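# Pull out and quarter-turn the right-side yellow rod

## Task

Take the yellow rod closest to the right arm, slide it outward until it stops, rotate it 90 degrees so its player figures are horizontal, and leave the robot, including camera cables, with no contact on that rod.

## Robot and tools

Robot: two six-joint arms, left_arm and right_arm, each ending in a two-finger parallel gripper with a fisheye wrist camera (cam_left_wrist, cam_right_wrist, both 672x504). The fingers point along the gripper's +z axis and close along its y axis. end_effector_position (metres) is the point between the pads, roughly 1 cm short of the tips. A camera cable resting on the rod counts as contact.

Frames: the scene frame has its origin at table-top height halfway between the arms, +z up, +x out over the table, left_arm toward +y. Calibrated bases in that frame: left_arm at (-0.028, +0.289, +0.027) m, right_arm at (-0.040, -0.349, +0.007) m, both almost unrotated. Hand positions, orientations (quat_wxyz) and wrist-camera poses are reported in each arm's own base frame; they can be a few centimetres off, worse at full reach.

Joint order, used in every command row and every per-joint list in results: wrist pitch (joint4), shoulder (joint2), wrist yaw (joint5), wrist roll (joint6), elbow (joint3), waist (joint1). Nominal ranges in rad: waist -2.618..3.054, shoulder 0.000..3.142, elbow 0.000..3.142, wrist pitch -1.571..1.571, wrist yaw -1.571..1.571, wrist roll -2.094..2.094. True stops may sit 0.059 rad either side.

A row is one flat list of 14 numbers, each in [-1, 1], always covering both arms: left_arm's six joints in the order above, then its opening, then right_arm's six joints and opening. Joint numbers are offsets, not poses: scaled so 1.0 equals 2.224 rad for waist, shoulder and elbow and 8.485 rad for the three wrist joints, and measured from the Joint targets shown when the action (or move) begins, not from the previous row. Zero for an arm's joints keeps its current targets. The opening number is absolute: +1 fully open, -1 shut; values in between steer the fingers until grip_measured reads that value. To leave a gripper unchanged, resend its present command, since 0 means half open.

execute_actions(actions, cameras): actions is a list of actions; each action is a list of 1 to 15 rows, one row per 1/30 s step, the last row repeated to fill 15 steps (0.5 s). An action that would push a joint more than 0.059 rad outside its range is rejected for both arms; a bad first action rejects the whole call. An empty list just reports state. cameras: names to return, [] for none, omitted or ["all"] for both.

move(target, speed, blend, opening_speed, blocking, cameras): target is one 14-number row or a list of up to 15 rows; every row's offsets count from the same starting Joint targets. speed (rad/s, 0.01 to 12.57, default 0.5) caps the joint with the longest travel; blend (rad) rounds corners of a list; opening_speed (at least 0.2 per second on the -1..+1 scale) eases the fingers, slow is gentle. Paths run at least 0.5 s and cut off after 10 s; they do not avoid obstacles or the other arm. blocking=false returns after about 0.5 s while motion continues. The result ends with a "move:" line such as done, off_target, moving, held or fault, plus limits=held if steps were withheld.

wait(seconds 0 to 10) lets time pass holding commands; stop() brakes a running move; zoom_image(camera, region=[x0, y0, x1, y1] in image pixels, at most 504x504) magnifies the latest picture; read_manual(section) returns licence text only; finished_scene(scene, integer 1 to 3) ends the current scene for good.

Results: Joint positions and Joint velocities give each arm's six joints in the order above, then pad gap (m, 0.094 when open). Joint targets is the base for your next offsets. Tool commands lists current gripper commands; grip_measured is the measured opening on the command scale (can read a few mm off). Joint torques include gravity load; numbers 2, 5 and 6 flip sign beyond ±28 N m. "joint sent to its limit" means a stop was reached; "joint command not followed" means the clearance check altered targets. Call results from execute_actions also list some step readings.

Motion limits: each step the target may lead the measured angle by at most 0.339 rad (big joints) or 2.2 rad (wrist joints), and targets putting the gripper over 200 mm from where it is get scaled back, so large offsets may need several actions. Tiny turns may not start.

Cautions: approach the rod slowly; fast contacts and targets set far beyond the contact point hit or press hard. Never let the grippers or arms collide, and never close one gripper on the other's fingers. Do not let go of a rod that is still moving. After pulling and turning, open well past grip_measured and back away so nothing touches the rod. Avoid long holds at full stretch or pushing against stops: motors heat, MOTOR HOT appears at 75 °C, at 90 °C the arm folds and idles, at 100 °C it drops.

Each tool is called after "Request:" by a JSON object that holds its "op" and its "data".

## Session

Request:
{"op": "execute_actions", "data": {"actions": []}}

Scene clock: 0.00 s.
left_arm: end_effector_position=(+0.4127, +0.0165, +0.1264) grip_measured=+1.000 end_effector_quat_wxyz=(+0.618, -0.002, +0.786, +0.007) | right_arm: end_effector_position=(+0.3903, -0.0463, +0.1052) grip_measured=+1.000 end_effector_quat_wxyz=(+0.587, +0.098, +0.798, -0.097)
Joint names: [wrist pitch, shoulder, wrist yaw, wrist roll, elbow, waist]
Joint positions: left_arm=[0.901 1.55 0.039 0.018 0.411 0.054 0.094] | right_arm=[0.871 1.537 0.276 0.046 0.357 0.003 0.094]
Joint velocities: within noise
Joint torques (N m): no reading
Heat: left arm: 39 °C; right arm: 38 °C.
Joint targets: left_arm=[0.889 1.548 0.039 0.019 0.413 0.054] | right_arm=[0.861 1.534 0.277 0.048 0.360 0.003]
Tool commands: left_gripper/opening=+1.0 right_gripper/opening=+1.0
camera_calibration:
cam_left_wrist: T_world_to_cam=[[-0.0177666, -0.985889, 0.166453, -0.00796993], [-0.580802, -0.125334, -0.804339, 0.378982], [0.813851, -0.110967, -0.570379, -0.140833], [0, 0, 0, 1]] pos_world=[0.334589, 0.0240143, 0.225829]
cam_right_wrist: T_world_to_cam=[[-0.259, -0.939853, 0.222701, 0.0247898], [-0.669431, 0.00846419, -0.742826, 0.372487], [0.696262, -0.341475, -0.631359, -0.103415], [0, 0, 0, 1]] pos_world=[0.327779, -0.0151678, 0.20588]

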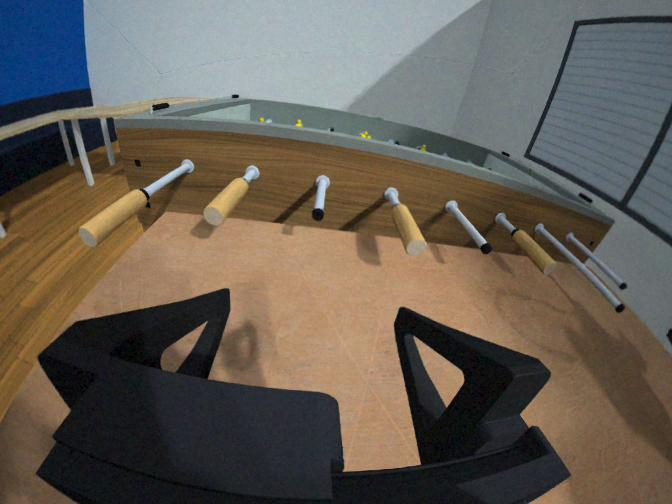

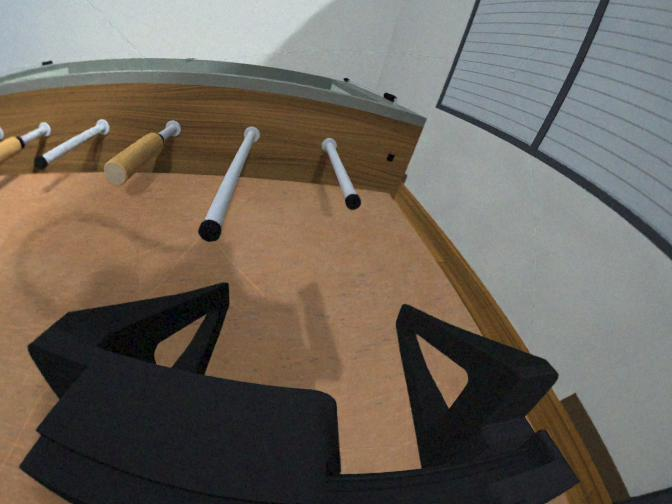

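Request:
{"op": "move", "data": {"target": [0,0,0,0,0,0,1,-0.1781,-0.1066,-0.0243,-0.0057,0.4888,0.0459,0.5], "speed": 1.2, "cameras": ["cam_right_wrist"]}}

Request:
{"op": "zoom_image", "data": {"camera": "cam_right_wrist", "region": [290, 85, 350, 155]}}

Request:
{"op": "zoom_image", "data": {"camera": "cam_right_wrist", "region": [60, 60, 400, 310]}}

Scene clock: 8.83 s.
left_arm: end_effector_position=(+0.4127, +0.0165, +0.1264) grip_measured=+1.000 end_effector_quat_wxyz=(+0.618, -0.002, +0.786, +0.007) | right_arm: end_effector_position=(+0.4005, +0.0255, +0.3448) grip_measured=+0.502 end_effector_quat_wxyz=(+0.509, -0.018, +0.860, -0.009)
Joint names: [wrist pitch, shoulder, wrist yaw, wrist roll, elbow, waist]
Joint positions: left_arm=[0.901 1.55 0.039 0.018 0.411 0.054 0.094] | right_arm=[-0.635 1.298 0.082 0.006 1.429 0.098 0.071]
Joint velocities: within noise
Joint torques (N m): left_arm=[1.85 -6.82 -0.01 0.01 5.63 -0.02] | right_arm=[1.5 -4.05 -0.07 -0.07 8.24 0.75]
Heat: left arm: 39 °C; right arm: 39 °C.
Joint targets: left_arm=[0.889 1.548 0.039 0.019 0.413 0.054] | right_arm=[-0.650 1.297 0.071 -0.001 1.447 0.105]
move: done
camera_calibration:
cam_right_wrist: T_world_to_cam=[[0.0646827, -0.974803, 0.213482, -0.0839667], [-0.78137, -0.182541, -0.596775, 0.555958], [0.620707, -0.128207, -0.773489, 0.139192], [0, 0, 0, 1]] pos_world=[0.353443, 0.0374797, 0.457371]
Images, in order (width x height): cam_right_wrist 672x504.

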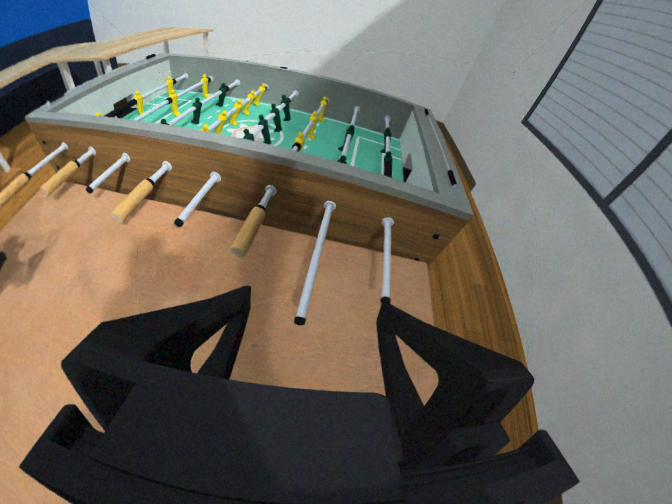

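Scaled by 7.200 from the camera's 672x504 image, which has a finer 960x720 frame.

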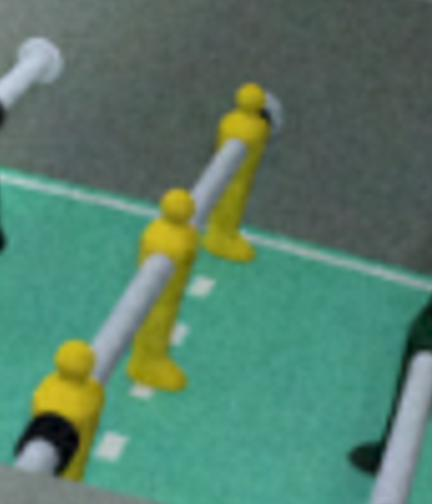

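Scaled by 1.482 from the camera's 672x504 image, which has a finer 960x720 frame.

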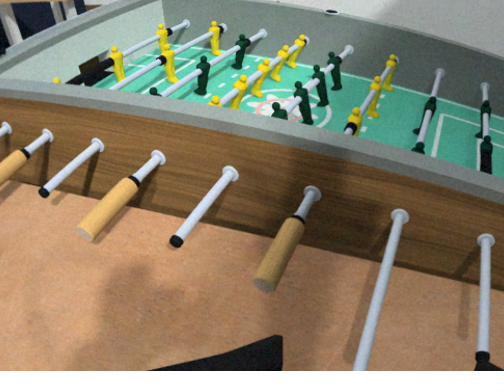

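Request:
{"op": "move", "data": {"target": [[0,0,0,0,0,0,1,0.1831,0.1079,0.0541,0,-0.4861,0.1551,0.5],[0,0,0,0,0,0,1,0.2245,0.5283,0.0523,0,-0.1012,0.1497,0.5]], "speed": 1.2, "blend": 0.2, "cameras": ["cam_right_wrist"]}}

Scene clock: 38.47 s.
left_arm: end_effector_position=(+0.4127, +0.0165, +0.1264) grip_measured=+1.000 end_effector_quat_wxyz=(+0.618, -0.002, +0.786, +0.007) | right_arm: end_effector_position=(+0.5645, +0.1684, +0.0700) grip_measured=+0.502 end_effector_quat_wxyz=(+0.704, +0.028, +0.709, -0.030)
Joint names: [wrist pitch, shoulder, wrist yaw, wrist roll, elbow, waist]
Joint positions: left_arm=[0.901 1.55 0.039 0.018 0.411 0.054 0.094] | right_arm=[1.248 2.457 0.521 -0.001 1.202 0.439 0.071]
Joint velocities: within noise
Joint torques (N m): left_arm=[1.85 -6.84 -0.01 0.02 5.64 -0.06] | right_arm=[1.67 -9.99 -0.03 0 6.22 -0.08]
Heat: left arm: 39 °C; right arm: 40 °C.
Joint targets: left_arm=[0.889 1.548 0.039 0.019 0.413 0.054] | right_arm=[1.255 2.472 0.515 -0.001 1.222 0.438]
move: done
camera_calibration:
cam_right_wrist: T_world_to_cam=[[-0.1284, -0.974805, 0.182397, 0.214566], [-0.414547, -0.114323, -0.902818, 0.349089], [0.900924, -0.191534, -0.389424, -0.331311], [0, 0, 0, 1]] pos_world=[0.470751, 0.185612, 0.147008]
Images, in order (width x height): cam_right_wrist 672x504.

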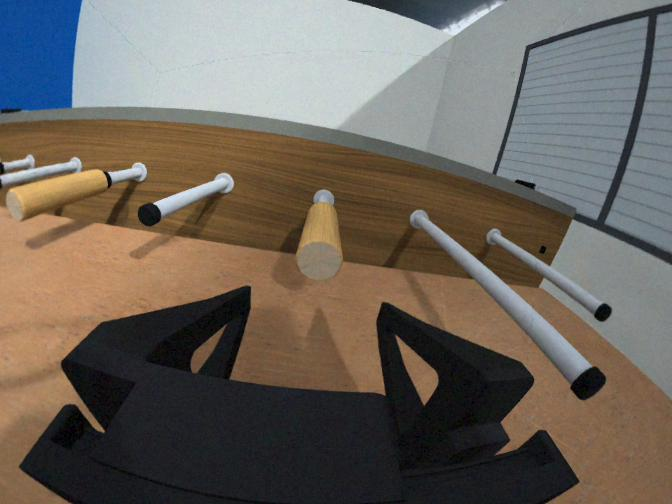

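Request:
{"op": "move", "data": {"target": [0,0,0,0,0,0,1,-0.0355,0.0967,-0.0123,0,0.2221,-0.0427,0.5], "speed": 0.6, "cameras": ["cam_right_wrist"]}}

Scene clock: 51.80 s.
left_arm: end_effector_position=(+0.4127, +0.0165, +0.1264) grip_measured=+1.000 end_effector_quat_wxyz=(+0.618, -0.002, +0.786, +0.007) | right_arm: end_effector_position=(+0.6591, +0.1615, +0.0727) grip_measured=+0.502 end_effector_quat_wxyz=(+0.706, +0.027, +0.707, -0.029)
Joint names: [wrist pitch, shoulder, wrist yaw, wrist roll, elbow, waist]
Joint positions: left_arm=[0.901 1.55 0.039 0.018 0.411 0.054 0.094] | right_arm=[0.966 2.659 0.427 -0.001 1.69 0.348 0.071]
Joint velocities: within noise
Joint torques (N m): left_arm=[1.86 -6.8 0 0.02 5.64 -0.06] | right_arm=[1.6 -11.19 -0.11 0.01 7.88 -0.39]
Heat: left arm: 39 °C; right arm: 41 °C.
Joint targets: left_arm=[0.889 1.548 0.039 0.019 0.413 0.054] | right_arm=[0.954 2.687 0.411 -0.001 1.716 0.343]
move: done
camera_calibration:
cam_right_wrist: T_world_to_cam=[[-0.126415, -0.975478, 0.180171, 0.218424], [-0.411189, -0.11376, -0.904424, 0.387838], [0.902742, -0.188417, -0.386725, -0.418671], [0, 0, 0, 1]] pos_world=[0.565039, 0.178304, 0.149506]
Images, in order (width x height): cam_right_wrist 672x504.

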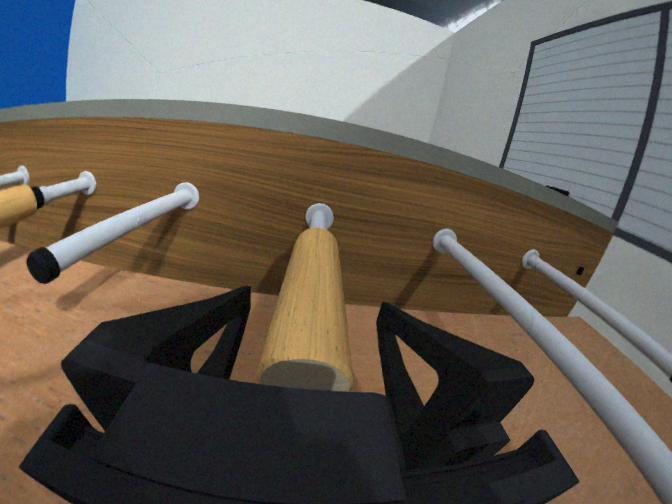

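Request:
{"op": "move", "data": {"target": [[0,0,0,0,0,0,1,0,0,0,0,0,0,-0.55],[0,0,0,0,0,0,1,0.0258,-0.0706,0.008,0,-0.1479,0.0261,-0.55],[0,0,0,0,0,0,1,0.045,-0.1192,0.016,0,-0.2702,0.0571,-0.55],[0,0,0,0,0,0,1,0.0562,-0.1902,0.0305,0,-0.4105,0.112,-0.55]], "speed": [0.4,0.4,0.4,0.25], "blend": [0,0.1,0.1,0], "opening_speed": 0.7, "cameras": ["cam_right_wrist","cam_left_wrist"]}}

Scene clock: 74.23 s.
left_arm: end_effector_position=(+0.4127, +0.0165, +0.1264) grip_measured=+1.000 end_effector_quat_wxyz=(+0.618, -0.002, +0.786, +0.007) | right_arm: end_effector_position=(+0.4864, +0.1768, +0.0668) grip_measured=-0.305 end_effector_quat_wxyz=(+0.687, +0.012, +0.725, -0.039)
Joint names: [wrist pitch, shoulder, wrist yaw, wrist roll, elbow, waist]
Joint positions: left_arm=[0.901 1.55 0.039 0.018 0.411 0.054 0.094] | right_arm=[1.361 2.307 0.62 -0.004 0.882 0.548 0.033]
Joint velocities: within noise
Joint torques (N m): left_arm=[1.86 -6.76 0 0.01 5.65 -0.05] | right_arm=[2.25 -13.05 0.61 0.04 -2 4]
Heat: left arm: 39 °C; right arm: 42 °C.
Joint targets: left_arm=[0.889 1.548 0.039 0.019 0.413 0.054] | right_arm=[1.430 2.264 0.669 -0.001 0.803 0.592]
move: off_target (right_arm); right_arm: the elbow is farthest, 0.079 rad from its target
camera_calibration:
cam_left_wrist: T_world_to_cam=[[-0.0177666, -0.985889, 0.166453, -0.00796993], [-0.580802, -0.125334, -0.804339, 0.378982], [0.813851, -0.110967, -0.570379, -0.140833], [0, 0, 0, 1]] pos_world=[0.334589, 0.0240143, 0.225829]
cam_right_wrist: T_world_to_cam=[[-0.108476, -0.969438, 0.220054, 0.200151], [-0.456705, -0.148018, -0.877218, 0.339612], [0.88298, -0.195657, -0.42669, -0.248523], [0, 0, 0, 1]] pos_world=[0.396255, 0.195677, 0.147827]

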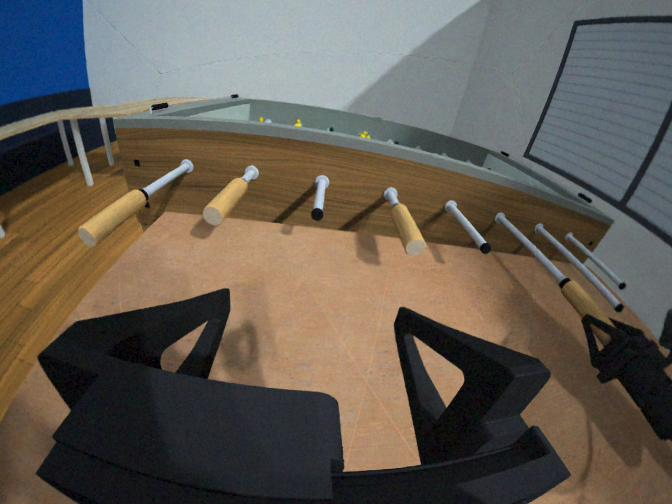

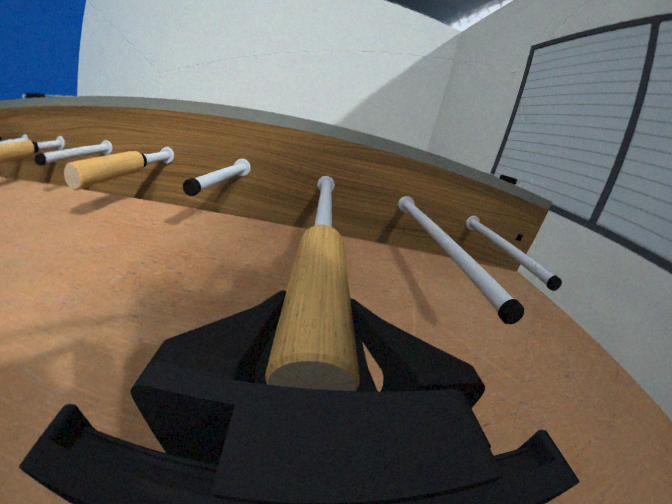

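Request:
{"op": "move", "data": {"target": [[0,0,0,0,0,0,1,-0.0064,0.0135,-0.004,0,0.0288,-0.0144,-0.55],[0,0,0,0,0,0,1,-0.0064,0.0135,-0.004,-0.1873,0.0288,-0.0144,-0.55],[0,0,0,0,0,0,1,-0.0021,0.0063,-0.004,-0.1873,0.0054,-0.0144,-0.55],[0,0,0,0,0,0,1,-0.0064,0.0135,-0.004,-0.1873,0.0254,-0.0144,-0.55],[0,0,0,0,0,0,1,-0.0064,0.0135,-0.004,-0.1873,0.0254,-0.0144,0.0]], "speed": [0.4,0.9,0.3,0.3,0.3], "opening_speed": 0.6, "cameras": ["cam_right_wrist"]}}

Request:
{"op": "zoom_image", "data": {"camera": "cam_right_wrist", "region": [220, 220, 420, 400]}}

Scene clock: 95.20 s.
left_arm: end_effector_position=(+0.4127, +0.0165, +0.1264) grip_measured=+1.000 end_effector_quat_wxyz=(+0.618, -0.002, +0.786, +0.007) | right_arm: end_effector_position=(+0.4839, +0.1759, +0.0675) grip_measured=-0.002 end_effector_quat_wxyz=(-0.454, +0.505, -0.517, +0.520)
Joint names: [wrist pitch, shoulder, wrist yaw, wrist roll, elbow, waist]
Joint positions: left_arm=[0.901 1.55 0.039 0.018 0.411 0.054 0.094] | right_arm=[1.376 2.307 0.631 -1.592 0.874 0.552 0.047]
Joint velocities: within noise
Joint torques (N m): left_arm=[1.86 -6.8 0 0 5.61 -0.05] | right_arm=[1.62 -10.47 0.13 -0.01 2.71 0.76]
Heat: left arm: 39 °C; right arm: 44 °C.
Joint targets: left_arm=[0.889 1.548 0.039 0.019 0.413 0.054] | right_arm=[1.376 2.294 0.635 -1.590 0.859 0.560]
move: done
camera_calibration:
cam_right_wrist: T_world_to_cam=[[0.0140373, 0.231827, 0.972656, -0.122587], [-0.459202, -0.862609, 0.212226, 0.392297], [0.888221, -0.449625, 0.0943469, -0.239243], [0, 0, 0, 1]] pos_world=[0.394365, 0.259249, 0.0585508]
Images, in order (width x height): cam_right_wrist 672x504.

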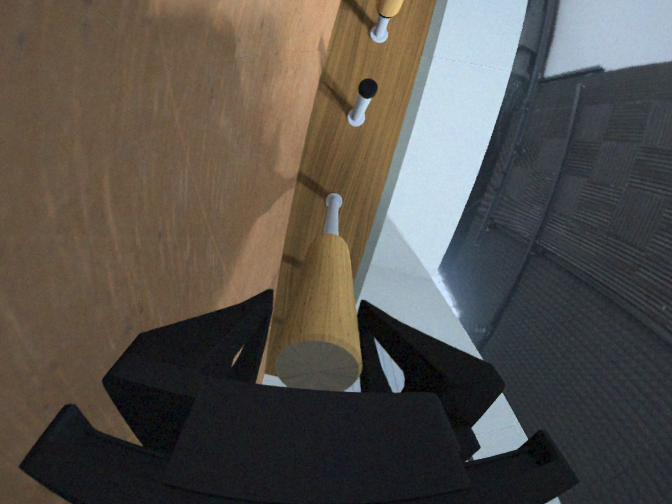

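Scaled by 2.520 from the camera's 672x504 image, which has a finer 960x720 frame.

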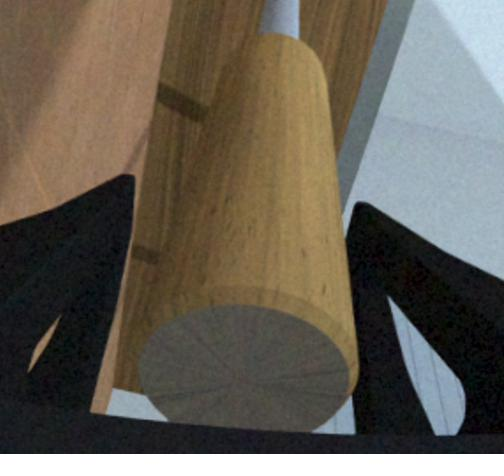

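Request:
{"op": "move", "data": {"target": [[0,0,0,0,0,0,1,0,-0.005,0,0,0,0,0.0],[0,0,0,0,0,0,1,0,-0.005,0,0,0,0.14,0.0]], "speed": 0.4, "cameras": ["cam_right_wrist","cam_left_wrist"]}}

Scene clock: 101.47 s.
left_arm: end_effector_position=(+0.4127, +0.0165, +0.1264) grip_measured=+1.000 end_effector_quat_wxyz=(+0.618, -0.002, +0.786, +0.007) | right_arm: end_effector_position=(+0.4038, +0.3189, +0.0675) grip_measured=-0.002 end_effector_quat_wxyz=(-0.531, +0.581, -0.431, +0.442)
Joint names: [wrist pitch, shoulder, wrist yaw, wrist roll, elbow, waist]
Joint positions: left_arm=[0.901 1.55 0.039 0.018 0.411 0.054 0.094] | right_arm=[1.376 2.307 0.635 -1.593 0.874 0.873 0.047]
Joint velocities: within noise
Joint torques (N m): left_arm=[1.86 -6.76 -0.01 0.01 5.64 -0.06] | right_arm=[1.62 -11.36 0.07 0.04 2.71 -0.13]
Heat: left arm: 39 °C; right arm: 44 °C.
Joint targets: left_arm=[0.889 1.548 0.039 0.019 0.413 0.054] | right_arm=[1.376 2.283 0.635 -1.590 0.859 0.872]
move: done
camera_calibration:
cam_left_wrist: T_world_to_cam=[[-0.0177666, -0.985889, 0.166453, -0.00796993], [-0.580802, -0.125334, -0.804339, 0.378982], [0.813851, -0.110967, -0.570379, -0.140833], [0, 0, 0, 1]] pos_world=[0.334589, 0.0240143, 0.225829]
cam_right_wrist: T_world_to_cam=[[-0.0590545, 0.225222, 0.972516, -0.122933], [-0.167887, -0.962581, 0.212727, 0.393076], [0.984036, -0.150711, 0.0946567, -0.237834], [0, 0, 0, 1]] pos_world=[0.292769, 0.370211, 0.0584492]

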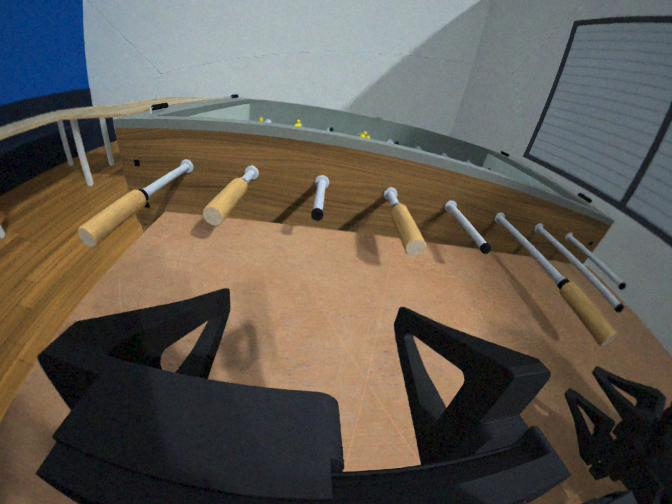

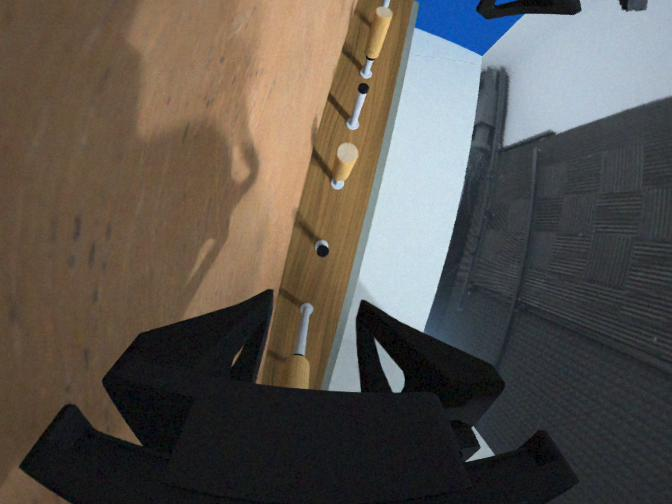

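Request:
{"op": "move", "data": {"target": [[0,0,0,0,0,0,1,-0.0561,-0.3354,0,0,-0.2217,0,0.0],[0,0,0,0,0,0,1,-0.2388,-0.4433,-0.0665,0.1873,0.2644,-0.3449,0.0]], "speed": 1.2, "blend": 0.1, "cameras": ["cam_right_wrist"]}}

Request:
{"op": "zoom_image", "data": {"camera": "cam_right_wrist", "region": [280, 80, 360, 155]}}

Scene clock: 114.40 s.
left_arm: end_effector_position=(+0.4127, +0.0165, +0.1264) grip_measured=+1.000 end_effector_quat_wxyz=(+0.618, -0.002, +0.786, +0.007) | right_arm: end_effector_position=(+0.4002, +0.0305, +0.3441) grip_measured=-0.002 end_effector_quat_wxyz=(+0.509, -0.032, +0.860, -0.011)
Joint names: [wrist pitch, shoulder, wrist yaw, wrist roll, elbow, waist]
Joint positions: left_arm=[0.901 1.55 0.039 0.018 0.411 0.054 0.094] | right_arm=[-0.635 1.299 0.083 -0.013 1.429 0.11 0.047]
Joint velocities: within noise
Joint torques (N m): left_arm=[1.85 -6.75 -0.01 0 5.67 -0.03] | right_arm=[1.58 -4.12 -0.06 0.17 8.31 -0.44]
Heat: left arm: 39 °C; right arm: 44 °C.
Joint targets: left_arm=[0.889 1.548 0.039 0.019 0.413 0.054] | right_arm=[-0.650 1.297 0.071 -0.001 1.447 0.105]
move: done
camera_calibration:
cam_right_wrist: T_world_to_cam=[[0.0857192, -0.969473, 0.229727, -0.0931593], [-0.778229, -0.209123, -0.592137, 0.554286], [0.622102, -0.128023, -0.772398, 0.138445], [0, 0, 0, 1]] pos_world=[0.35322, 0.0433226, 0.456549]
Images, in order (width x height): cam_right_wrist 672x504.

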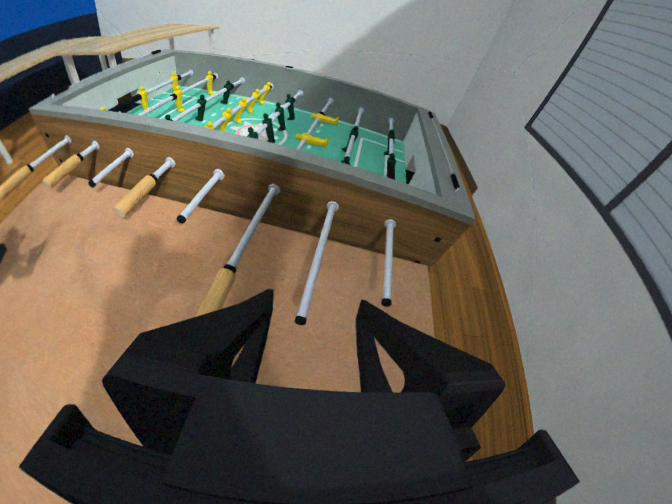

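Scaled by 6.300 from the camera's 672x504 image, which has a finer 960x720 frame.

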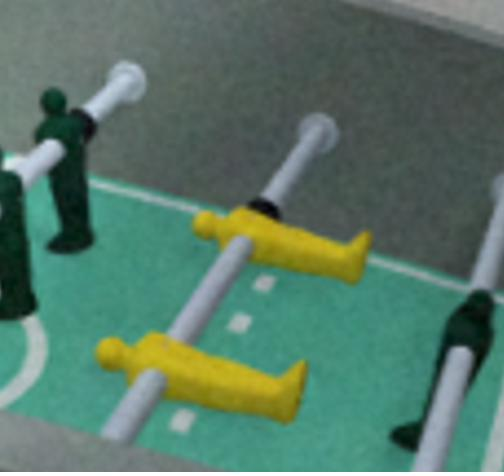

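Request:
{"op": "finished_scene", "data": {"scene": 3}}

The scene is finished: the task was done.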